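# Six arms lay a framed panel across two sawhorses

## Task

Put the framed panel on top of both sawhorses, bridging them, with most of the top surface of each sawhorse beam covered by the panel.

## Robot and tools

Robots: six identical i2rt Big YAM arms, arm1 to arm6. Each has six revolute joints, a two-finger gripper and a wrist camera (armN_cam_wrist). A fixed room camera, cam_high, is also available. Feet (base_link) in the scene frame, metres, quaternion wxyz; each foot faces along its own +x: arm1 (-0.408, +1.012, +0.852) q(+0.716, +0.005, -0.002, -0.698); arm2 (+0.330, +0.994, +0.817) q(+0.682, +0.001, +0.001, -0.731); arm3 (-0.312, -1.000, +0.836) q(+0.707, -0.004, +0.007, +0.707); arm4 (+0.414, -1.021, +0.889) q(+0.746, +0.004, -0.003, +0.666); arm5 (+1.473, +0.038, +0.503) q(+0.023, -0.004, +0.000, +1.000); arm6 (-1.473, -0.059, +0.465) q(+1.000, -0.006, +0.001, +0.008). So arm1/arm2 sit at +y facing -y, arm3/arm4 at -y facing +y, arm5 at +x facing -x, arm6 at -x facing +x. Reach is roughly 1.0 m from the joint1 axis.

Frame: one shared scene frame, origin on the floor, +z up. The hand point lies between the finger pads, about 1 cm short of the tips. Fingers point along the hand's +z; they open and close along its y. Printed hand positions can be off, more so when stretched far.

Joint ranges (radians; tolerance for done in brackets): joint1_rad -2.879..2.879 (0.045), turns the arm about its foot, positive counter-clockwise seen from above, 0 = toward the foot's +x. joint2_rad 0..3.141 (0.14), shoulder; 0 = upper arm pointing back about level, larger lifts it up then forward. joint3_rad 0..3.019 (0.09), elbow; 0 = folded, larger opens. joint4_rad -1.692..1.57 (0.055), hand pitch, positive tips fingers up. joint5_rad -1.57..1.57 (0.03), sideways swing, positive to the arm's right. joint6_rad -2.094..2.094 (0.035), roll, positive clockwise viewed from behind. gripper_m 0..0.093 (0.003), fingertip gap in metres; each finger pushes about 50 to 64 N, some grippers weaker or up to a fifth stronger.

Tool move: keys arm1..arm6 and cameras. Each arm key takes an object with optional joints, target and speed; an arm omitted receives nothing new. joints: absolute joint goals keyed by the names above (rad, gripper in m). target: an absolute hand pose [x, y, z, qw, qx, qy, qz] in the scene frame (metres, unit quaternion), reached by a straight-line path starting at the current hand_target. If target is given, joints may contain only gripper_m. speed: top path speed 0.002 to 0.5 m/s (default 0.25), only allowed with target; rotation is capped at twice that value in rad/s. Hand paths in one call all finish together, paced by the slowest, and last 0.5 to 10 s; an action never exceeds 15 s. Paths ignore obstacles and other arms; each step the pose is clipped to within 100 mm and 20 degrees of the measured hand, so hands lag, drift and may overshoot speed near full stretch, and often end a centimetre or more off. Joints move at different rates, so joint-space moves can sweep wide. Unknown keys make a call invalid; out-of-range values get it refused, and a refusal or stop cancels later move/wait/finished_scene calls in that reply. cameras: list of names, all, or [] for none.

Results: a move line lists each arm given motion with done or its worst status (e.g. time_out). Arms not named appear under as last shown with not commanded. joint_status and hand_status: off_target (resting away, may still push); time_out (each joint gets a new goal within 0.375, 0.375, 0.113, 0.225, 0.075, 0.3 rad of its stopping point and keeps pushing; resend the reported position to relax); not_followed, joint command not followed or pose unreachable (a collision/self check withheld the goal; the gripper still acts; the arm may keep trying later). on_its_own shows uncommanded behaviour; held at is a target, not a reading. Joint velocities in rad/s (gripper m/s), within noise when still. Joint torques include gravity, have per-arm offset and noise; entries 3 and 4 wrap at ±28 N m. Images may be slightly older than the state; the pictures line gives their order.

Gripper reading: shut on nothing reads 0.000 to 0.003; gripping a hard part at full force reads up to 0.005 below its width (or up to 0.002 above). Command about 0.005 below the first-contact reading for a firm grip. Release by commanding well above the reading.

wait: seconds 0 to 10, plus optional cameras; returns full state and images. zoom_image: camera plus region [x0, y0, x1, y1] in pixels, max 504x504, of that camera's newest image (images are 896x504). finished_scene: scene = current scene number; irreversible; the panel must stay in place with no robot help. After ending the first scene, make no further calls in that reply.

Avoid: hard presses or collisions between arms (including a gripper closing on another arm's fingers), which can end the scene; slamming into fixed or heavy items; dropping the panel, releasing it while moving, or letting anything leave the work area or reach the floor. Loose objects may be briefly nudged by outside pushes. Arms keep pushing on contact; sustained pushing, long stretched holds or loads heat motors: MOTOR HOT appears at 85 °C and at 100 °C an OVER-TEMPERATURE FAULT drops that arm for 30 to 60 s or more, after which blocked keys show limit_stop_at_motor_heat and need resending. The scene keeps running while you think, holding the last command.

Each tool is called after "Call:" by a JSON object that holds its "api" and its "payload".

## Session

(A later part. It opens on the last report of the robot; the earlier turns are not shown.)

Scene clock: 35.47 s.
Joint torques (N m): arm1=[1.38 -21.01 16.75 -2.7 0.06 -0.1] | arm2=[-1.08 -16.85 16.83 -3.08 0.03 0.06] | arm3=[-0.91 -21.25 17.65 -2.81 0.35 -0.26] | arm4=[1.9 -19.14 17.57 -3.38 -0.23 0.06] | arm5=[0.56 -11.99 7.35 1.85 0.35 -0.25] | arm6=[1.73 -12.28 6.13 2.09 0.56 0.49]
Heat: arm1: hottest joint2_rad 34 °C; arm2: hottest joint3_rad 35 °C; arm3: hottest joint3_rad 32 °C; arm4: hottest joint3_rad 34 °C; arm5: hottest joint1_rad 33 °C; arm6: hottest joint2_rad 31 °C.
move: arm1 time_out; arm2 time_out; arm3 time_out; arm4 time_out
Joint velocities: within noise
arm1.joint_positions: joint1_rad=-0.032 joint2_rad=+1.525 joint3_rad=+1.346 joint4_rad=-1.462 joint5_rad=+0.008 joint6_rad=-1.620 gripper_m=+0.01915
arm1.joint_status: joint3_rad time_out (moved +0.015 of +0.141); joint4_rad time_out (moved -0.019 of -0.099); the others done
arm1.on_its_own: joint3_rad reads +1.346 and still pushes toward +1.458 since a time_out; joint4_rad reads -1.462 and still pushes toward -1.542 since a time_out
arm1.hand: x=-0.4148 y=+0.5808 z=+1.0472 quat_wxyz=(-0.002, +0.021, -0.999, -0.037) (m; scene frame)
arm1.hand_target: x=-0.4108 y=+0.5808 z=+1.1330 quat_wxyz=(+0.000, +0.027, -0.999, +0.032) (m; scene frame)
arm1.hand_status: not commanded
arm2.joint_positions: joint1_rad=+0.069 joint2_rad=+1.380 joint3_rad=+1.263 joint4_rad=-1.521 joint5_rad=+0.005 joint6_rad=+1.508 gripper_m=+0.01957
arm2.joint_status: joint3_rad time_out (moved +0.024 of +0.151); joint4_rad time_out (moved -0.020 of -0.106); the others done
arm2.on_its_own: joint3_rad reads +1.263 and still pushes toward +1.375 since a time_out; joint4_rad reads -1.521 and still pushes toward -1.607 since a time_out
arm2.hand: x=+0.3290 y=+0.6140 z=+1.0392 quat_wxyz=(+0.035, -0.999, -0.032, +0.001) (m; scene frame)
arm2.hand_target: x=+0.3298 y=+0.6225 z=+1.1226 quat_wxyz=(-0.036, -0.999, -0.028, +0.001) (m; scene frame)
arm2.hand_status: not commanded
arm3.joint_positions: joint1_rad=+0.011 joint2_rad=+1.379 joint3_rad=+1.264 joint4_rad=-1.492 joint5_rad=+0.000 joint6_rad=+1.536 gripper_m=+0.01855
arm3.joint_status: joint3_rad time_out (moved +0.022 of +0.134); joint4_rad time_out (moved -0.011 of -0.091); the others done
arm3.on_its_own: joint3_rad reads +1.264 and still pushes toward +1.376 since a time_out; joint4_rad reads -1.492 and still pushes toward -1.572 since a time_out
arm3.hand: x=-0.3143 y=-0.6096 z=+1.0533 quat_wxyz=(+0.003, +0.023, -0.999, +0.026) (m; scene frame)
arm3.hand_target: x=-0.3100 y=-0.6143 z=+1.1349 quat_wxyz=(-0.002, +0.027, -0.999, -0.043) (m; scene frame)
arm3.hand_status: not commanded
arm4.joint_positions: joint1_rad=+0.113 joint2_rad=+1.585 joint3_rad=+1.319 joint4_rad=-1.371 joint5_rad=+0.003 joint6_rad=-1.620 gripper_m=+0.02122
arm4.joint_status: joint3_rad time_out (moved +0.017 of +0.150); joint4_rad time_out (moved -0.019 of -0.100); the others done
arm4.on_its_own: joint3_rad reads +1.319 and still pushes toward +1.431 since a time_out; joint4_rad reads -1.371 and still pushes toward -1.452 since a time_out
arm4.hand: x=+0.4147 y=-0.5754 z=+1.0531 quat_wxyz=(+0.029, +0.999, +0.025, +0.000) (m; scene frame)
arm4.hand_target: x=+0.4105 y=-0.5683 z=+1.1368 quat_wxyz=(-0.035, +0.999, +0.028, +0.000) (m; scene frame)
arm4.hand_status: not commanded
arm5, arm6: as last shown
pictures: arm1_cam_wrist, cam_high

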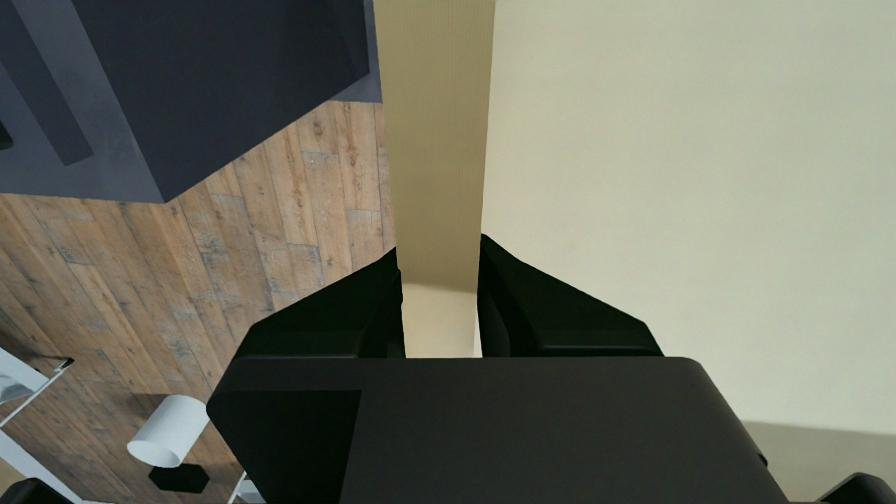

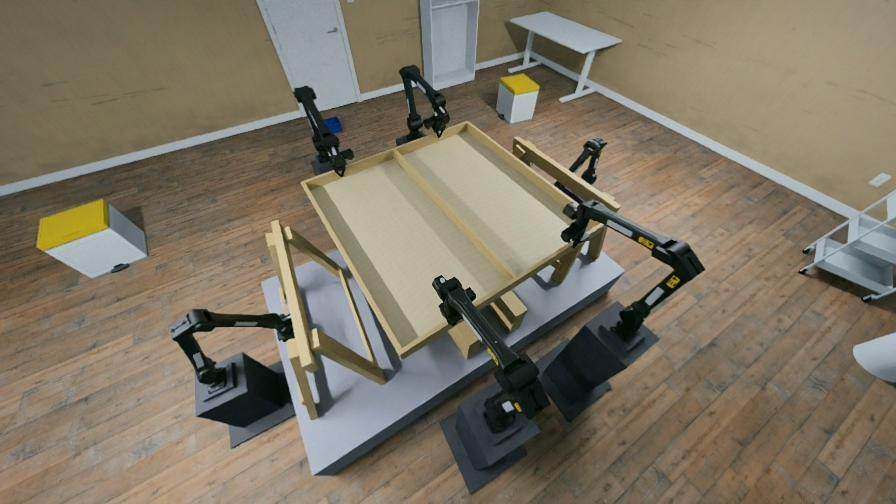

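Call:
{"api": "move", "payload": {"arm5": {"target":[0.94,-0.05,0.4,0,0.7071,0.7071,0],"speed":0.1}, "arm6": {"target":[-0.94,-0.05,0.4,0,0.7071,0.7071,0],"speed":0.1}, "cameras": ["cam_high","arm5_cam_wrist","arm6_cam_wrist"]}}

Call:
{"api": "zoom_image", "payload": {"camera": "cam_high", "region": [230, 110, 640, 480]}}

Scene clock: 37.63 s.
Joint torques (N m): arm1=[1.38 -21.01 16.73 -2.7 0.06 -0.1] | arm2=[-1.2 -16.91 16.79 -3.1 0.03 0.07] | arm3=[-0.91 -21.19 17.66 -2.8 0.35 -0.27] | arm4=[1.85 -19.14 17.52 -3.37 -0.21 0.06] | arm5=[-1.26 -11.34 18.66 3.21 1.82 -0.46] | arm6=[1.26 -10.7 15.99 4.03 0.08 0.44]
Heat: arm1: hottest joint3_rad 35 °C; arm2: hottest joint3_rad 36 °C; arm3: hottest joint3_rad 32 °C; arm4: hottest joint3_rad 35 °C; arm5: hottest joint1_rad 33 °C; arm6: hottest joint2_rad 31 °C.
move: arm5 off_target; arm6 off_target
Joint velocities: within noise
arm1, arm2, arm3, arm4: as last shown
arm1.on_its_own: joint3_rad reads +1.346 and still pushes toward +1.458 since a time_out; joint4_rad reads -1.462 and still pushes toward -1.542 since a time_out
arm2.on_its_own: joint3_rad reads +1.263 and still pushes toward +1.375 since a time_out; joint4_rad reads -1.521 and still pushes toward -1.607 since a time_out
arm3.on_its_own: joint3_rad reads +1.264 and still pushes toward +1.376 since a time_out; joint4_rad reads -1.492 and still pushes toward -1.572 since a time_out
arm4.on_its_own: joint3_rad reads +1.319 and still pushes toward +1.431 since a time_out; joint4_rad reads -1.371 and still pushes toward -1.452 since a time_out
arm5.joint_positions: joint1_rad=+0.253 joint2_rad=+1.917 joint3_rad=+0.974 joint4_rad=-0.801 joint5_rad=-0.034 joint6_rad=-1.329 gripper_m=+0.01832
arm5.joint_status: not commanded
arm5.on_its_own: gripper_m moved -0.00853 toward your old target +0.01500
arm5.hand: x=+1.0874 y=-0.0488 z=+0.4101 quat_wxyz=(+0.063, +0.718, +0.690, +0.067) (m; scene frame)
arm5.hand_target: x=+0.9977 y=-0.0476 z=+0.4172 quat_wxyz=(-0.003, +0.709, +0.705, +0.002) (m; scene frame)
arm5.hand_status: off_target (0.148 m and 10.8 deg from the pose sent, 0.147 m and 2.5 deg at the start; pose on its path clipped on 29 of 56 steps)
arm6.joint_positions: joint1_rad=+0.007 joint2_rad=+1.849 joint3_rad=+0.977 joint4_rad=-0.888 joint5_rad=-0.013 joint6_rad=+1.535 gripper_m=+0.01908
arm6.joint_status: not commanded
arm6.on_its_own: gripper_m moved -0.00833 toward your old target +0.01500
arm6.hand: x=-1.0837 y=-0.0489 z=+0.4037 quat_wxyz=(+0.069, -0.683, -0.724, +0.067) (m; scene frame)
arm6.hand_target: x=-0.9943 y=-0.0501 z=+0.4148 quat_wxyz=(+0.002, -0.707, -0.707, -0.002) (m; scene frame)
arm6.hand_status: off_target (0.144 m and 11.5 deg from the pose sent, 0.142 m and 4.1 deg at the start; pose on its path clipped on 29 of 56 steps)
pictures: arm5_cam_wrist, arm6_cam_wrist, cam_high

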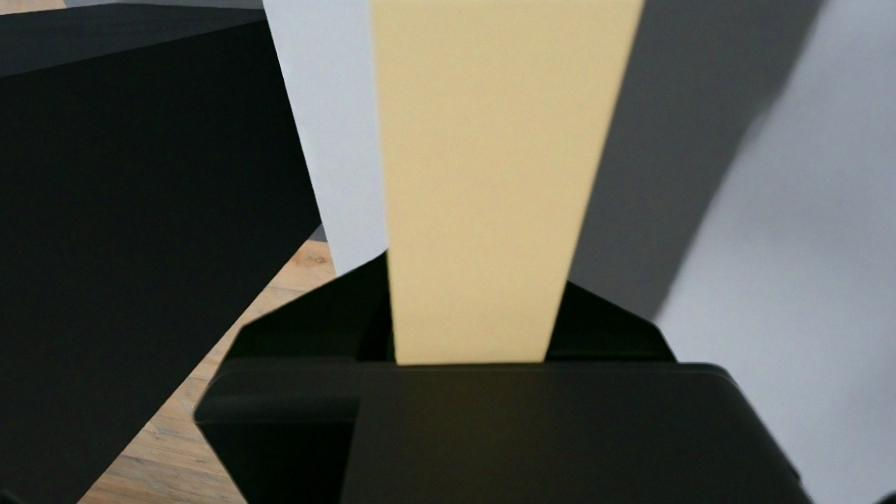

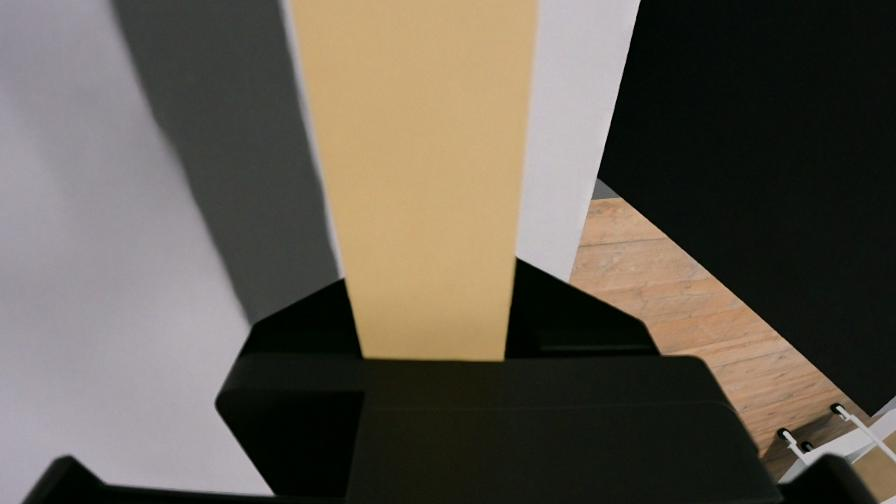

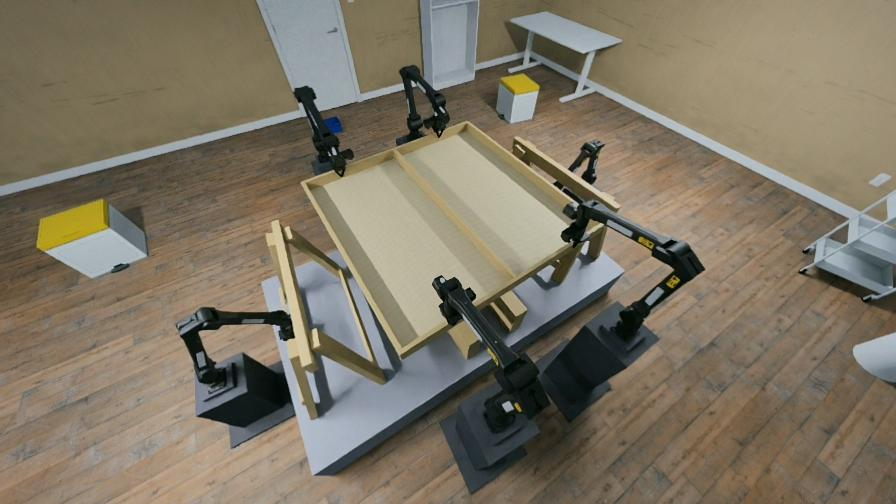

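Scaled by 1.229.

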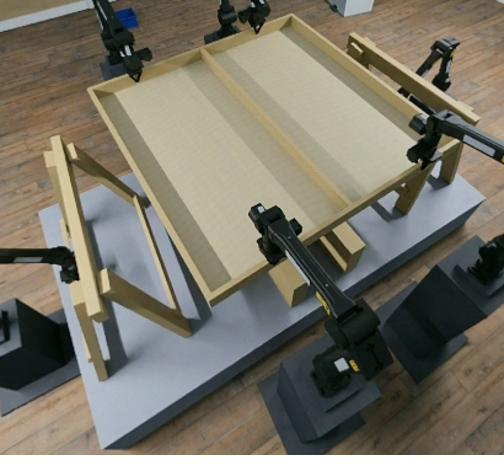

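Call:
{"api": "move", "payload": {"arm5": {"joints":{"joint1_rad":0.21,"joint2_rad":2.125,"joint3_rad":1.343,"joint4_rad":-0.82,"joint6_rad":-1.39}}, "arm6": {"joints":{"joint2_rad":2.105,"joint3_rad":1.343,"joint4_rad":-0.84,"joint6_rad":1.57}}, "cameras": ["cam_high","arm5_cam_wrist","arm6_cam_wrist"]}}

Call:
{"api": "zoom_image", "payload": {"camera": "cam_high", "region": [230, 110, 640, 480]}}

Scene clock: 40.37 s.
Joint torques (N m): arm1=[1.32 -21.01 16.73 -2.7 0.06 -0.1] | arm2=[-1.14 -16.91 16.79 -3.07 0.02 0.06] | arm3=[-0.85 -21.13 17.65 -2.81 0.35 -0.26] | arm4=[1.96 -19.08 17.54 -3.41 -0.21 0.06] | arm5=[-0.38 -14.15 14.23 4.21 0.72 -0.28] | arm6=[1.32 -10.7 11.52 5.83 -0.15 0.95]
Heat: arm1: hottest joint3_rad 37 °C; arm2: hottest joint3_rad 37 °C; arm3: hottest joint3_rad 33 °C; arm4: hottest joint3_rad 36 °C; arm5: hottest joint3_rad 33 °C; arm6: hottest joint2_rad 31 °C.
move: arm5 time_out; arm6 time_out
Joint velocities: within noise
arm1, arm2, arm3, arm4: as last shown
arm1.on_its_own: joint3_rad reads +1.346 and still pushes toward +1.458 since a time_out; joint4_rad reads -1.462 and still pushes toward -1.542 since a time_out
arm2.on_its_own: joint3_rad reads +1.263 and still pushes toward +1.375 since a time_out; joint4_rad reads -1.521 and still pushes toward -1.607 since a time_out
arm3.on_its_own: joint3_rad reads +1.264 and still pushes toward +1.376 since a time_out; joint4_rad reads -1.492 and still pushes toward -1.572 since a time_out
arm4.on_its_own: joint3_rad reads +1.319 and still pushes toward +1.431 since a time_out; joint4_rad reads -1.371 and still pushes toward -1.452 since a time_out
arm5.joint_positions: joint1_rad=+0.222 joint2_rad=+2.066 joint3_rad=+1.267 joint4_rad=-0.938 joint5_rad=-0.010 joint6_rad=-1.355 gripper_m=+0.01805
arm5.joint_status: joint4_rad time_out (moved -0.137 of -0.019); the others done
arm5.on_its_own: joint4_rad reads -0.938 and still pushes toward -0.820 since a time_out
arm5.hand: x=+0.9949 y=-0.0484 z=+0.4118 quat_wxyz=(+0.053, +0.719, +0.690, +0.070) (m; scene frame)
arm5.hand_target: x=+0.9388 y=-0.0485 z=+0.3981 quat_wxyz=(+0.008, +0.713, +0.701, +0.018) (m; scene frame)
arm5.hand_status: not commanded
arm6.joint_positions: joint1_rad=+0.005 joint2_rad=+2.016 joint3_rad=+1.269 joint4_rad=-0.983 joint5_rad=-0.008 joint6_rad=+1.469 gripper_m=+0.01975
arm6.joint_status: joint4_rad time_out (moved -0.095 of +0.048); joint6_rad time_out (moved -0.066 of +0.035); the others done
arm6.on_its_own: joint4_rad reads -0.983 and still pushes toward -0.840 since a time_out; joint6_rad reads +1.469 and still pushes toward +1.570 since a time_out
arm6.hand: x=-0.9866 y=-0.0483 z=+0.4024 quat_wxyz=(+0.058, -0.661, -0.746, +0.056) (m; scene frame)
arm6.hand_target: x=-0.9322 y=-0.0496 z=+0.3737 quat_wxyz=(+0.013, -0.701, -0.713, +0.011) (m; scene frame)
arm6.hand_status: not commanded
pictures: arm5_cam_wrist, arm6_cam_wrist, cam_high

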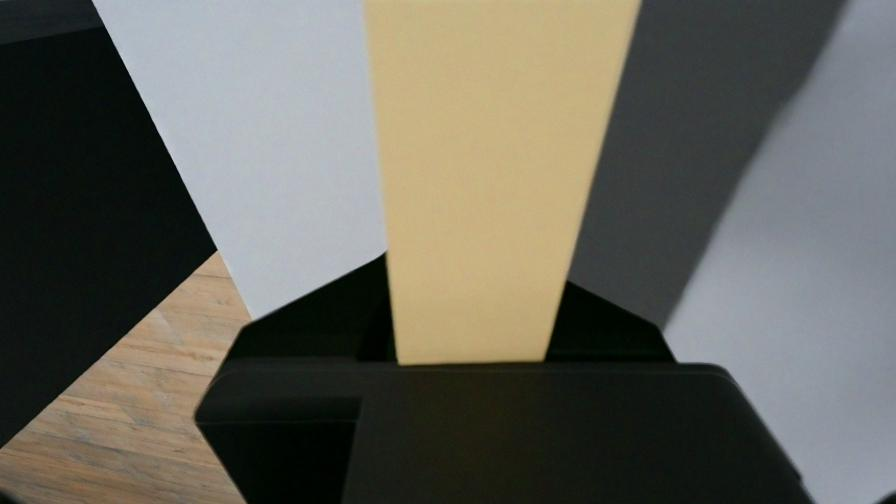

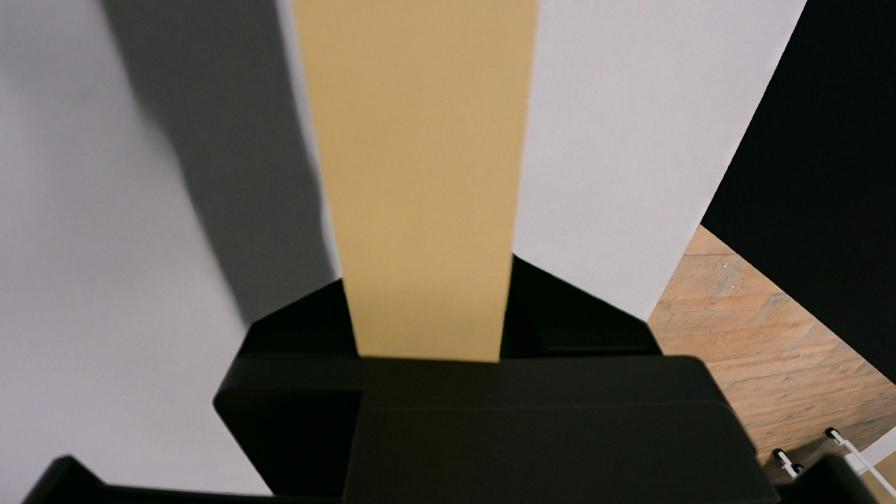

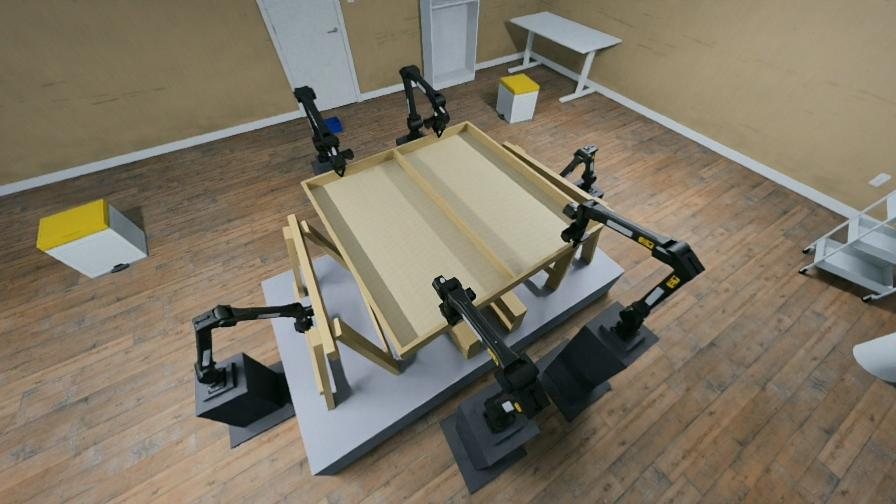

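Scaled by 1.229.

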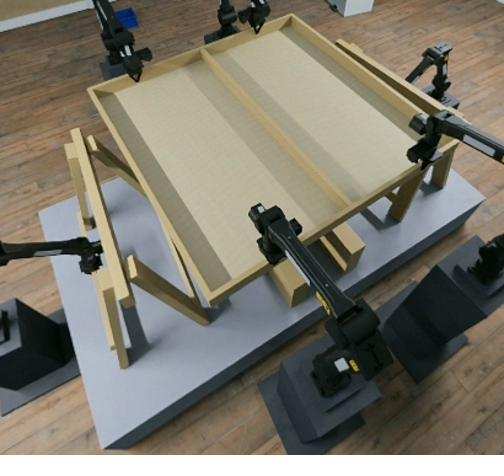

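Call:
{"api": "move", "payload": {"arm5": {"joints":{"joint1_rad":0.18,"joint2_rad":2.325,"joint3_rad":1.633,"joint4_rad":-0.85,"joint6_rad":-1.41}}, "arm6": {"joints":{"joint2_rad":2.305,"joint3_rad":1.633,"joint4_rad":-0.87,"joint6_rad":1.57}}, "cameras": ["cam_high"]}}

Call:
{"api": "zoom_image", "payload": {"camera": "cam_high", "region": [230, 110, 640, 480]}}

Scene clock: 43.77 s.
Joint torques (N m): arm1=[1.38 -21.01 16.73 -2.71 0.06 -0.1] | arm2=[-1.14 -16.91 16.8 -3.08 0.03 0.06] | arm3=[-0.85 -21.19 17.65 -2.8 0.35 -0.26] | arm4=[2.02 -19.14 17.54 -3.4 -0.2 0.05] | arm5=[-0.73 -13.39 14.74 7.02 0.93 -0.31] | arm6=[1.26 -10.46 11.69 8.38 -0.17 1.24]
Heat: arm1: hottest joint3_rad 39 °C; arm2: hottest joint3_rad 38 °C; arm3: hottest joint3_rad 34 °C; arm4: hottest joint3_rad 38 °C; arm5: hottest joint3_rad 34 °C; arm6: hottest joint2_rad 31 °C.
move: arm5 time_out; arm6 time_out
Joint velocities: within noise
arm1, arm2, arm3, arm4: as last shown
arm1.on_its_own: joint3_rad reads +1.346 and still pushes toward +1.458 since a time_out; joint4_rad reads -1.462 and still pushes toward -1.542 since a time_out
arm2.on_its_own: joint3_rad reads +1.263 and still pushes toward +1.375 since a time_out; joint4_rad reads -1.521 and still pushes toward -1.607 since a time_out
arm3.on_its_own: joint3_rad reads +1.264 and still pushes toward +1.376 since a time_out; joint4_rad reads -1.492 and still pushes toward -1.572 since a time_out
arm4.on_its_own: joint3_rad reads +1.319 and still pushes toward +1.431 since a time_out; joint4_rad reads -1.371 and still pushes toward -1.452 since a time_out
arm5.joint_positions: joint1_rad=+0.197 joint2_rad=+2.218 joint3_rad=+1.564 joint4_rad=-1.046 joint5_rad=-0.015 joint6_rad=-1.371 gripper_m=+0.01955
arm5.joint_status: joint4_rad time_out (moved -0.108 of +0.088); joint6_rad time_out (moved -0.016 of -0.055); the others done
arm5.on_its_own: joint4_rad reads -1.046 and still pushes toward -0.850 since a time_out; joint6_rad reads -1.371 and still pushes toward -1.410 since a time_out
arm5.hand: x=+0.9053 y=-0.0505 z=+0.4113 quat_wxyz=(+0.046, +0.723, +0.687, +0.052) (m; scene frame)
arm5.hand_target: x=+0.8479 y=-0.0442 z=+0.3657 quat_wxyz=(-0.009, +0.717, +0.697, -0.006) (m; scene frame)
arm5.hand_status: not commanded
arm6.joint_positions: joint1_rad=+0.006 joint2_rad=+2.175 joint3_rad=+1.566 joint4_rad=-1.074 joint5_rad=-0.008 joint6_rad=+1.440 gripper_m=+0.02226
arm6.joint_status: joint4_rad time_out (moved -0.091 of +0.113); joint6_rad time_out (moved -0.029 of +0.101); the others done
arm6.on_its_own: joint4_rad reads -1.074 and still pushes toward -0.870 since a time_out; joint6_rad reads +1.440 and still pushes toward +1.570 since a time_out
arm6.hand: x=-0.8953 y=-0.0459 z=+0.4022 quat_wxyz=(+0.041, -0.650, -0.758, +0.040) (m; scene frame)
arm6.hand_target: x=-0.8417 y=-0.0485 z=+0.3438 quat_wxyz=(-0.008, -0.701, -0.713, -0.011) (m; scene frame)
arm6.hand_status: not commanded
pictures: cam_high

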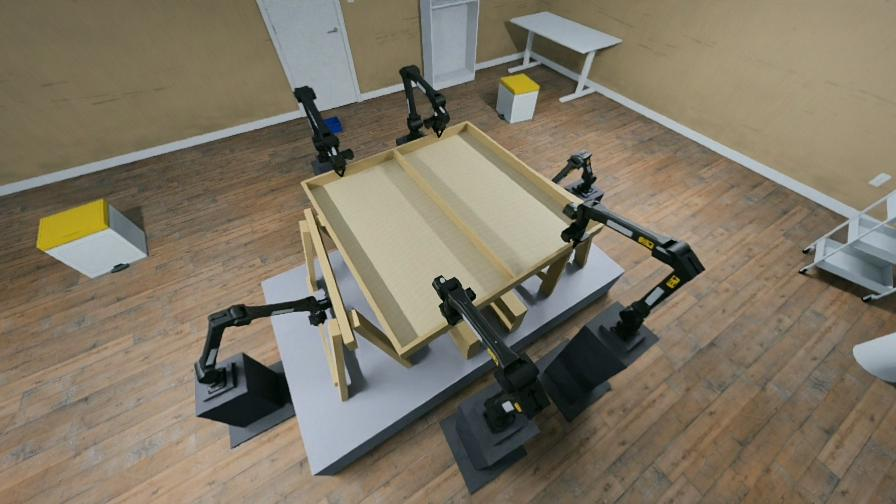

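Scaled by 1.229.

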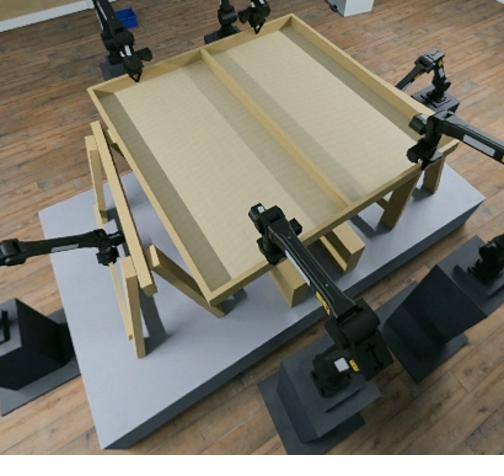

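Call:
{"api": "move", "payload": {"arm5": {"joints":{"joint1_rad":0.165,"joint2_rad":2.442,"joint3_rad":1.841,"joint4_rad":-0.93,"joint6_rad":-1.43}}, "arm6": {"joints":{"joint2_rad":2.43,"joint3_rad":1.841,"joint4_rad":-0.94,"joint6_rad":1.57}}, "cameras": ["cam_high"]}}

Call:
{"api": "move", "payload": {"arm5": {"joints":{"joint1_rad":0.147,"joint2_rad":2.663,"joint3_rad":2.251,"joint4_rad":-1.1,"joint6_rad":-1.45}}, "arm6": {"joints":{"joint2_rad":2.655,"joint3_rad":2.243,"joint4_rad":-1.1,"joint6_rad":1.57}}, "cameras": ["cam_high","arm5_cam_wrist","arm6_cam_wrist"]}}

Call:
{"api": "zoom_image", "payload": {"camera": "cam_high", "region": [230, 110, 640, 480]}}

Scene clock: 47.03 s.
Joint torques (N m): arm1=[1.38 -21.01 16.72 -2.7 0.06 -0.1] | arm2=[-1.14 -16.91 16.8 -3.07 0.02 0.06] | arm3=[-0.85 -21.19 17.65 -2.8 0.34 -0.26] | arm4=[1.9 -19.19 17.48 -3.41 -0.21 0.05] | arm5=[-1.08 -13.04 17.66 7.13 1.02 -0.42] | arm6=[1.14 -10.75 12.46 8.16 -0.14 1.35]
Heat: arm1: hottest joint3_rad 41 °C; arm2: hottest joint3_rad 40 °C; arm3: hottest joint3_rad 35 °C; arm4: hottest joint3_rad 39 °C; arm5: hottest joint3_rad 35 °C; arm6: hottest joint2_rad 31 °C.
move: arm5 time_out; arm6 time_out
Joint velocities: within noise
arm1, arm2, arm3, arm4: as last shown
arm1.on_its_own: joint3_rad reads +1.346 and still pushes toward +1.458 since a time_out; joint4_rad reads -1.462 and still pushes toward -1.542 since a time_out
arm2.on_its_own: joint3_rad reads +1.263 and still pushes toward +1.375 since a time_out; joint4_rad reads -1.521 and still pushes toward -1.607 since a time_out
arm3.on_its_own: joint3_rad reads +1.264 and still pushes toward +1.376 since a time_out; joint4_rad reads -1.492 and still pushes toward -1.572 since a time_out
arm4.on_its_own: joint3_rad reads +1.319 and still pushes toward +1.431 since a time_out; joint4_rad reads -1.371 and still pushes toward -1.452 since a time_out
arm5.joint_positions: joint1_rad=+0.187 joint2_rad=+2.310 joint3_rad=+1.745 joint4_rad=-1.129 joint5_rad=-0.017 joint6_rad=-1.379 gripper_m=+0.01966
arm5.joint_status: joint3_rad time_out (moved +0.182 of +0.277); joint4_rad time_out (moved -0.084 of +0.116); joint6_rad time_out (moved -0.007 of -0.059); the others done
arm5.on_its_own: joint3_rad reads +1.745 and still pushes toward +1.841 since a time_out; joint4_rad reads -1.129 and still pushes toward -0.930 since a time_out; joint6_rad reads -1.379 and still pushes toward -1.430 since a time_out
arm5.hand: x=+0.8610 y=-0.0512 z=+0.4118 quat_wxyz=(+0.045, +0.724, +0.686, +0.048) (m; scene frame)
arm5.hand_target: x=+0.7988 y=-0.0407 z=+0.3557 quat_wxyz=(-0.013, +0.715, +0.699, -0.010) (m; scene frame)
arm5.hand_status: not commanded
arm6.joint_positions: joint1_rad=+0.006 joint2_rad=+2.281 joint3_rad=+1.770 joint4_rad=-1.138 joint5_rad=-0.008 joint6_rad=+1.428 gripper_m=+0.02412
arm6.joint_status: joint2_rad time_out (moved +0.107 of +0.255); joint4_rad time_out (moved -0.063 of +0.134); joint6_rad time_out (moved -0.012 of +0.130); the others done
arm6.on_its_own: joint2_rad reads +2.281 and still pushes toward +2.430 since a time_out; joint4_rad reads -1.138 and still pushes toward -0.940 since a time_out; joint6_rad reads +1.428 and still pushes toward +1.570 since a time_out
arm6.hand: x=-0.8398 y=-0.0444 z=+0.4024 quat_wxyz=(+0.029, -0.646, -0.762, +0.028) (m; scene frame)
arm6.hand_target: x=-0.7930 y=-0.0481 z=+0.3295 quat_wxyz=(-0.012, -0.701, -0.713, -0.015) (m; scene frame)
arm6.hand_status: not commanded
pictures: cam_high

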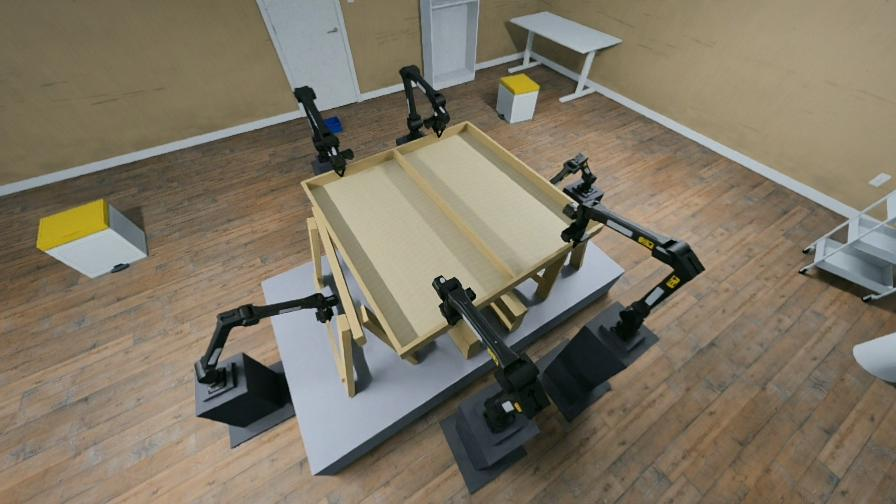

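not run: a stop came earlier in this reply.

Scaled by 1.229.

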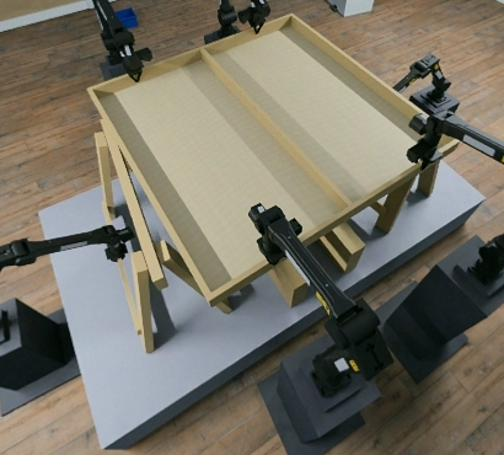

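Call:
{"api": "move", "payload": {"arm5": {"joints":{"joint1_rad":0.147,"joint2_rad":2.663,"joint3_rad":2.251,"joint4_rad":-1.1,"joint6_rad":-1.45}}, "arm6": {"joints":{"joint2_rad":2.655,"joint3_rad":2.243,"joint4_rad":-1.1,"joint6_rad":1.57}}, "cameras": ["cam_high","arm5_cam_wrist","arm6_cam_wrist"]}}

Call:
{"api": "zoom_image", "payload": {"camera": "cam_high", "region": [230, 110, 640, 480]}}

Scene clock: 49.83 s.
Joint torques (N m): arm1=[1.38 -21.01 16.73 -2.7 0.06 -0.1] | arm2=[-1.14 -16.91 16.79 -3.08 0.03 0.06] | arm3=[-0.91 -21.25 17.65 -2.78 0.35 -0.27] | arm4=[2.08 -18.96 17.52 -3.38 -0.21 0.06] | arm5=[-1.03 -15.56 17.63 7.08 0.95 -0.44] | arm6=[1.08 -12.69 12.68 7.73 -0.01 1.49]
Heat: arm1: hottest joint3_rad 42 °C; arm2: hottest joint3_rad 41 °C; arm3: hottest joint3_rad 36 °C; arm4: hottest joint3_rad 40 °C; arm5: hottest joint3_rad 35 °C; arm6: hottest joint2_rad 31 °C.
move: arm5 time_out; arm6 time_out
Joint velocities: within noise
arm1, arm2, arm3, arm4: as last shown
arm1.on_its_own: joint3_rad reads +1.346 and still pushes toward +1.458 since a time_out; joint4_rad reads -1.462 and still pushes toward -1.542 since a time_out
arm2.on_its_own: joint3_rad reads +1.263 and still pushes toward +1.375 since a time_out; joint4_rad reads -1.521 and still pushes toward -1.607 since a time_out
arm3.on_its_own: joint3_rad reads +1.264 and still pushes toward +1.376 since a time_out; joint4_rad reads -1.492 and still pushes toward -1.572 since a time_out
arm4.on_its_own: joint3_rad reads +1.319 and still pushes toward +1.431 since a time_out; joint4_rad reads -1.371 and still pushes toward -1.452 since a time_out
arm5.joint_positions: joint1_rad=+0.167 joint2_rad=+2.521 joint3_rad=+2.169 joint4_rad=-1.296 joint5_rad=-0.015 joint6_rad=-1.396 gripper_m=+0.02210
arm5.joint_status: joint2_rad time_out (moved +0.211 of +0.353); joint4_rad time_out (moved -0.166 of +0.029); joint6_rad time_out (moved -0.017 of -0.071); the others done
arm5.on_its_own: joint2_rad reads +2.521 and still pushes toward +2.663 since a time_out; joint4_rad reads -1.296 and still pushes toward -1.100 since a time_out; joint6_rad reads -1.396 and still pushes toward -1.450 since a time_out
arm5.hand: x=+0.7705 y=-0.0497 z=+0.4135 quat_wxyz=(+0.032, +0.726, +0.687, +0.030) (m; scene frame)
arm5.hand_target: x=+0.7243 y=-0.0356 z=+0.3407 quat_wxyz=(-0.019, +0.714, +0.699, -0.017) (m; scene frame)
arm5.hand_status: not commanded
arm6.joint_positions: joint1_rad=+0.008 joint2_rad=+2.492 joint3_rad=+2.177 joint4_rad=-1.285 joint5_rad=-0.011 joint6_rad=+1.415 gripper_m=+0.02692
arm6.joint_status: joint2_rad time_out (moved +0.210 of +0.374); joint4_rad time_out (moved -0.147 of +0.038); joint6_rad time_out (moved -0.013 of +0.142); the others done
arm6.on_its_own: joint2_rad reads +2.492 and still pushes toward +2.655 since a time_out; joint4_rad reads -1.285 and still pushes toward -1.100 since a time_out; joint6_rad reads +1.415 and still pushes toward +1.570 since a time_out
arm6.hand: x=-0.7533 y=-0.0407 z=+0.4024 quat_wxyz=(+0.012, -0.641, -0.768, +0.010) (m; scene frame)
arm6.hand_target: x=-0.7213 y=-0.0469 z=+0.3096 quat_wxyz=(-0.018, -0.701, -0.713, -0.021) (m; scene frame)
arm6.hand_status: not commanded
pictures: arm5_cam_wrist, arm6_cam_wrist, cam_high

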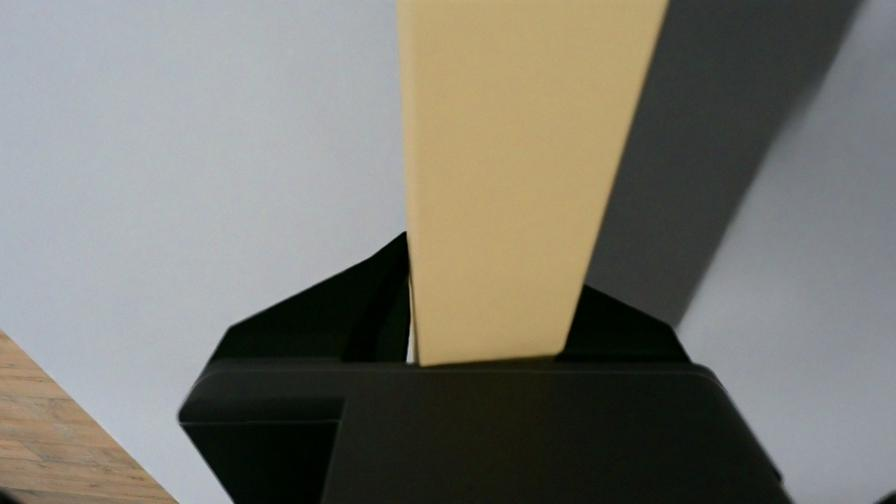

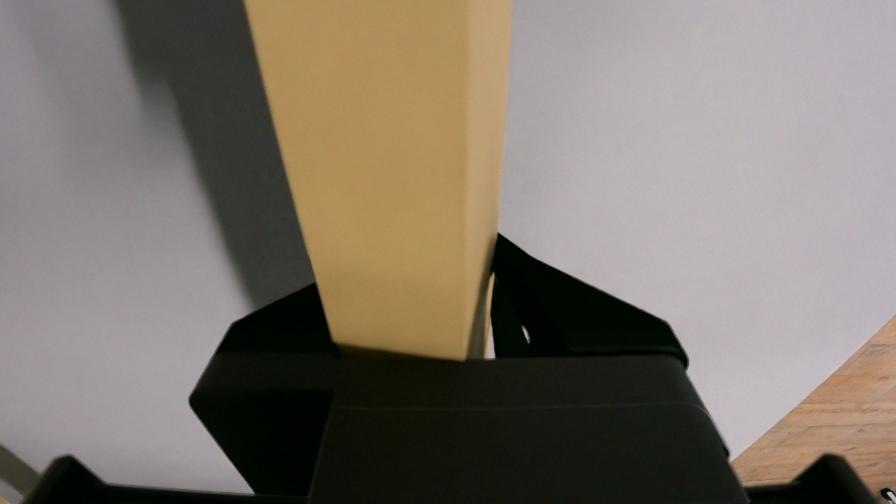

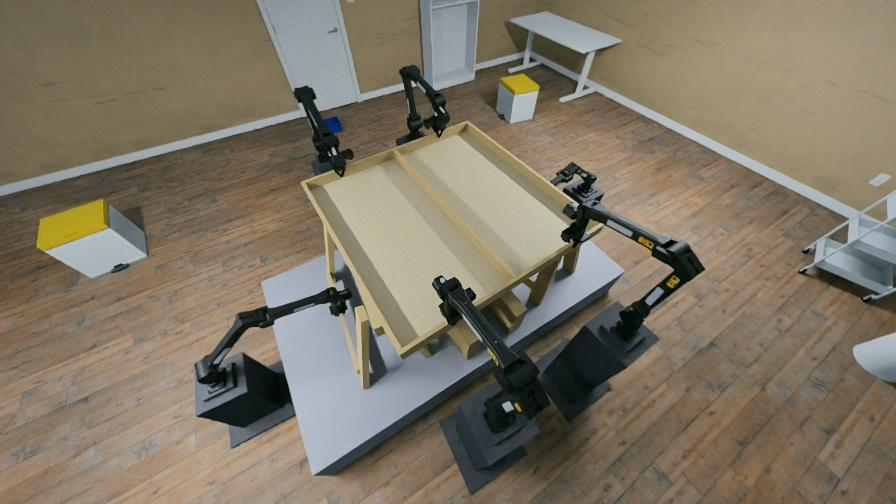

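Scaled by 1.229.

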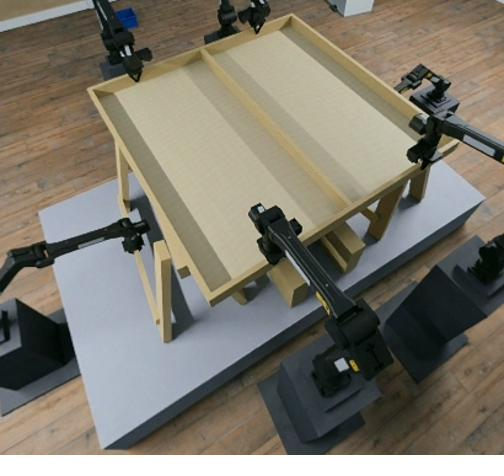

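Call:
{"api": "move", "payload": {"arm5": {"joints":{"joint1_rad":0.14,"joint2_rad":2.79,"joint3_rad":2.42,"joint4_rad":-1.15,"joint6_rad":-1.45}}, "arm6": {"joints":{"joint2_rad":2.75,"joint3_rad":2.36,"joint4_rad":-1.13,"joint6_rad":1.57}}, "cameras": ["cam_high"]}}

Call:
{"api": "zoom_image", "payload": {"camera": "cam_high", "region": [230, 110, 640, 480]}}

Scene clock: 52.30 s.
Joint torques (N m): arm1=[1.32 -21.01 16.73 -2.7 0.06 -0.1] | arm2=[-1.14 -16.91 16.79 -3.08 0.03 0.06] | arm3=[-0.91 -21.19 17.68 -2.8 0.35 -0.26] | arm4=[1.96 -19.08 17.55 -3.38 -0.22 0.06] | arm5=[-1.2 -13.45 17.18 7.88 0.92 -0.44] | arm6=[1.03 -11.11 11.77 8.01 0 1.49]
Heat: arm1: hottest joint3_rad 44 °C; arm2: hottest joint3_rad 41 °C; arm3: hottest joint3_rad 37 °C; arm4: hottest joint3_rad 40 °C; arm5: hottest joint3_rad 35 °C; arm6: hottest joint2_rad 31 °C.
move: arm5 time_out; arm6 time_out
Joint velocities: within noise
arm1, arm2, arm3, arm4: as last shown
arm1.on_its_own: joint3_rad reads +1.346 and still pushes toward +1.458 since a time_out; joint4_rad reads -1.462 and still pushes toward -1.542 since a time_out
arm2.on_its_own: joint3_rad reads +1.263 and still pushes toward +1.375 since a time_out; joint4_rad reads -1.521 and still pushes toward -1.607 since a time_out
arm3.on_its_own: joint3_rad reads +1.264 and still pushes toward +1.376 since a time_out; joint4_rad reads -1.492 and still pushes toward -1.572 since a time_out
arm4.on_its_own: joint3_rad reads +1.319 and still pushes toward +1.431 since a time_out; joint4_rad reads -1.371 and still pushes toward -1.452 since a time_out
arm5.joint_positions: joint1_rad=+0.164 joint2_rad=+2.611 joint3_rad=+2.347 joint4_rad=-1.367 joint5_rad=-0.014 joint6_rad=-1.397 gripper_m=+0.02303
arm5.joint_status: joint2_rad time_out (moved +0.090 of +0.269); joint4_rad time_out (moved -0.071 of +0.146); joint6_rad time_out (moved +0.000 of -0.054); the others done
arm5.on_its_own: joint2_rad reads +2.611 and still pushes toward +2.790 since a time_out; joint4_rad reads -1.367 and still pushes toward -1.150 since a time_out; joint6_rad reads -1.397 and still pushes toward -1.450 since a time_out
arm5.hand: x=+0.7427 y=-0.0501 z=+0.4127 quat_wxyz=(+0.027, +0.727, +0.686, +0.023) (m; scene frame)
arm5.hand_target: x=+0.7086 y=-0.0321 z=+0.3077 quat_wxyz=(-0.016, +0.717, +0.697, -0.014) (m; scene frame)
arm5.hand_status: not commanded
arm6.joint_positions: joint1_rad=+0.008 joint2_rad=+2.560 joint3_rad=+2.308 joint4_rad=-1.320 joint5_rad=-0.011 joint6_rad=+1.414 gripper_m=+0.02853
arm6.joint_status: joint2_rad time_out (moved +0.068 of +0.258); joint4_rad time_out (moved -0.036 of +0.155); joint6_rad time_out (moved -0.001 of +0.155); the others done
arm6.on_its_own: joint2_rad reads +2.560 and still pushes toward +2.750 since a time_out; joint4_rad reads -1.320 and still pushes toward -1.130 since a time_out; joint6_rad reads +1.414 and still pushes toward +1.570 since a time_out
arm6.hand: x=-0.7287 y=-0.0401 z=+0.4017 quat_wxyz=(+0.001, -0.640, -0.768, +0.001) (m; scene frame)
arm6.hand_target: x=-0.7105 y=-0.0471 z=+0.2821 quat_wxyz=(-0.015, -0.701, -0.713, -0.019) (m; scene frame)
arm6.hand_status: not commanded
pictures: cam_high

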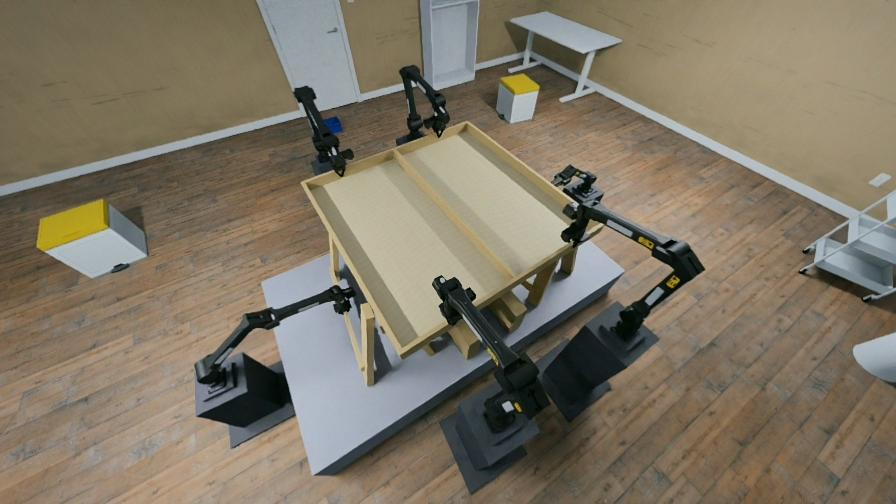

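Scaled by 1.229.

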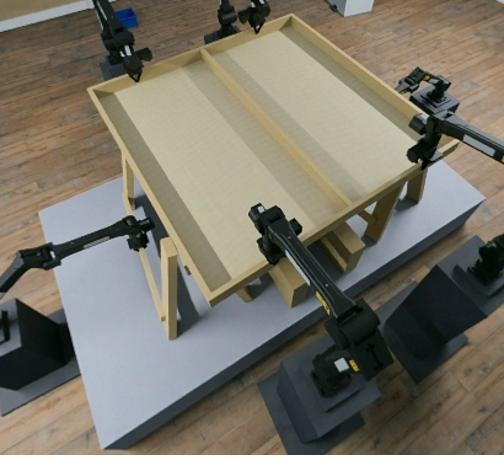

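Call:
{"api": "move", "payload": {"arm1": {"target":[-0.41,0.57,1.0,0,-0.0275,1,0],"speed":0.06}, "arm2": {"target":[0.33,0.604,0.995,0,1,0.0275,0],"speed":0.06}, "arm3": {"target":[-0.31,-0.602,1.0,0,-0.0275,1,0],"speed":0.06}, "arm4": {"target":[0.41,-0.558,1.003,0,1,0.0275,0],"speed":0.06}, "arm5": {"joints":{"joint2_rad":2.85,"joint3_rad":2.48}}, "cameras": ["cam_high"]}}

Call:
{"api": "zoom_image", "payload": {"camera": "cam_high", "region": [230, 110, 640, 480]}}

Scene clock: 55.43 s.
Joint torques (N m): arm1=[1.26 -9.58 6.65 2.82 0.12 -0.1] | arm2=[-1.08 -4.78 6.06 2.47 0.11 0.08] | arm3=[-1.08 -9.35 6.3 2.32 0.25 -0.3] | arm4=[2.08 -7.94 7.91 2.11 -0.21 0.07] | arm5=[-1.14 -12.04 16.13 8.18 0.85 -0.43] | arm6=[1.08 -11.05 11.77 8.01 0 1.49]
Heat: arm1: hottest joint3_rad 43 °C; arm2: hottest joint3_rad 41 °C; arm3: hottest joint3_rad 37 °C; arm4: hottest joint3_rad 40 °C; arm5: hottest joint3_rad 36 °C; arm6: hottest joint2_rad 31 °C.
move: arm1 off_target; arm2 off_target; arm3 off_target; arm4 off_target; arm5 time_out
Joint velocities: within noise
arm1.joint_positions: joint1_rad=-0.032 joint2_rad=+1.491 joint3_rad=+1.254 joint4_rad=-1.328 joint5_rad=+0.008 joint6_rad=-1.620 gripper_m=+0.01753
arm1.joint_status: not commanded
arm1.hand: x=-0.4143 y=+0.5795 z=+1.0264 quat_wxyz=(-0.001, +0.021, -1.000, +0.001) (m; scene frame)
arm1.hand_target: x=-0.4101 y=+0.5717 z=+1.0010 quat_wxyz=(+0.000, +0.027, -1.000, +0.000) (m; scene frame)
arm1.hand_status: off_target (0.028 m and 0.8 deg from the pose sent, 0.049 m and 4.3 deg at the start)
arm2.joint_positions: joint1_rad=+0.069 joint2_rad=+1.341 joint3_rad=+1.174 joint4_rad=-1.396 joint5_rad=+0.003 joint6_rad=+1.507 gripper_m=+0.01800
arm2.joint_status: not commanded
arm2.hand: x=+0.3293 y=+0.6134 z=+1.0193 quat_wxyz=(-0.003, -0.999, -0.032, +0.002) (m; scene frame)
arm2.hand_target: x=+0.3300 y=+0.6056 z=+0.9958 quat_wxyz=(+0.000, -1.000, -0.028, +0.000) (m; scene frame)
arm2.hand_status: off_target (0.026 m and 0.6 deg from the pose sent, 0.045 m and 4.0 deg at the start)
arm3.joint_positions: joint1_rad=+0.011 joint2_rad=+1.360 joint3_rad=+1.161 joint4_rad=-1.344 joint5_rad=+0.000 joint6_rad=+1.536 gripper_m=+0.01796
arm3.joint_status: not commanded
arm3.hand: x=-0.3144 y=-0.6064 z=+1.0216 quat_wxyz=(+0.003, +0.023, -1.000, -0.007) (m; scene frame)
arm3.hand_target: x=-0.3101 y=-0.6032 z=+1.0005 quat_wxyz=(+0.000, +0.027, -1.000, +0.001) (m; scene frame)
arm3.hand_status: off_target (0.022 m and 1.0 deg from the pose sent, 0.054 m and 3.1 deg at the start)
arm4.joint_positions: joint1_rad=+0.113 joint2_rad=+1.589 joint3_rad=+1.243 joint4_rad=-1.242 joint5_rad=+0.003 joint6_rad=-1.620 gripper_m=+0.01979
arm4.joint_status: not commanded
arm4.hand: x=+0.4147 y=-0.5706 z=+1.0232 quat_wxyz=(+0.004, +1.000, +0.025, +0.001) (m; scene frame)
arm4.hand_target: x=+0.4100 y=-0.5592 z=+1.0037 quat_wxyz=(+0.000, +1.000, +0.027, +0.000) (m; scene frame)
arm4.hand_status: off_target (0.024 m and 0.6 deg from the pose sent, 0.053 m and 3.3 deg at the start)
arm5.joint_positions: joint1_rad=+0.162 joint2_rad=+2.650 joint3_rad=+2.421 joint4_rad=-1.384 joint5_rad=-0.013 joint6_rad=-1.397 gripper_m=+0.02421
arm5.joint_status: joint2_rad time_out (moved +0.038 of +0.239); the others done
arm5.on_its_own: joint2_rad reads +2.650 and still pushes toward +2.850 since a time_out; joint4_rad reads -1.384 and still pushes toward -1.159 since a time_out; joint6_rad reads -1.397 and still pushes toward -1.450 since a time_out
arm5.hand: x=+0.7299 y=-0.0501 z=+0.4116 quat_wxyz=(+0.021, +0.727, +0.686, +0.016) (m; scene frame)
arm5.hand_target: x=+0.7078 y=-0.0320 z=+0.2846 quat_wxyz=(-0.014, +0.717, +0.697, -0.010) (m; scene frame)
arm5.hand_status: not commanded
arm6: as last shown
arm6.joint_positions: joint1_rad=+0.008 joint2_rad=+2.560 joint3_rad=+2.308 joint4_rad=-1.320 joint5_rad=-0.011 joint6_rad=+1.415 gripper_m=+0.02855
arm6.on_its_own: joint2_rad reads +2.560 and still pushes toward +2.750 since a time_out; joint4_rad reads -1.320 and still pushes toward -1.130 since a time_out; joint6_rad reads +1.415 and still pushes toward +1.570 since a time_out
arm6.hand_target: x=-0.7104 y=-0.0471 z=+0.2823 quat_wxyz=(-0.015, -0.701, -0.713, -0.019) (m; scene frame)
pictures: cam_high

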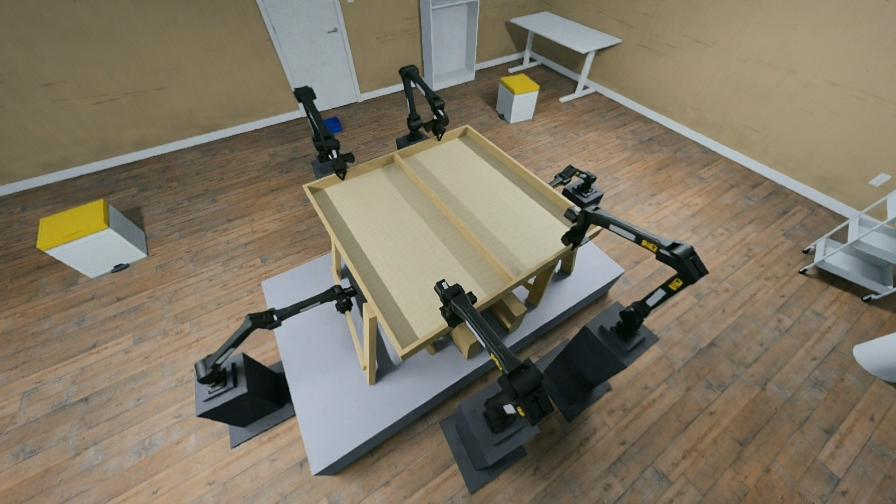

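Scaled by 1.229.

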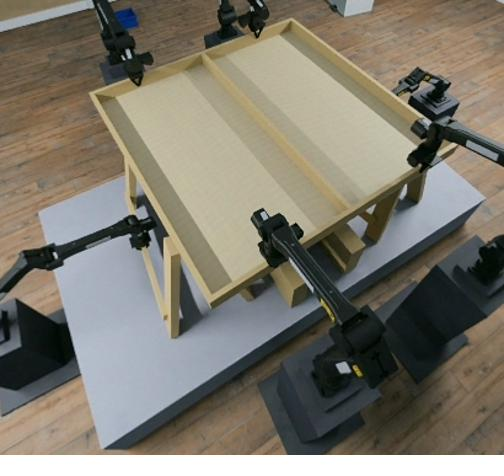

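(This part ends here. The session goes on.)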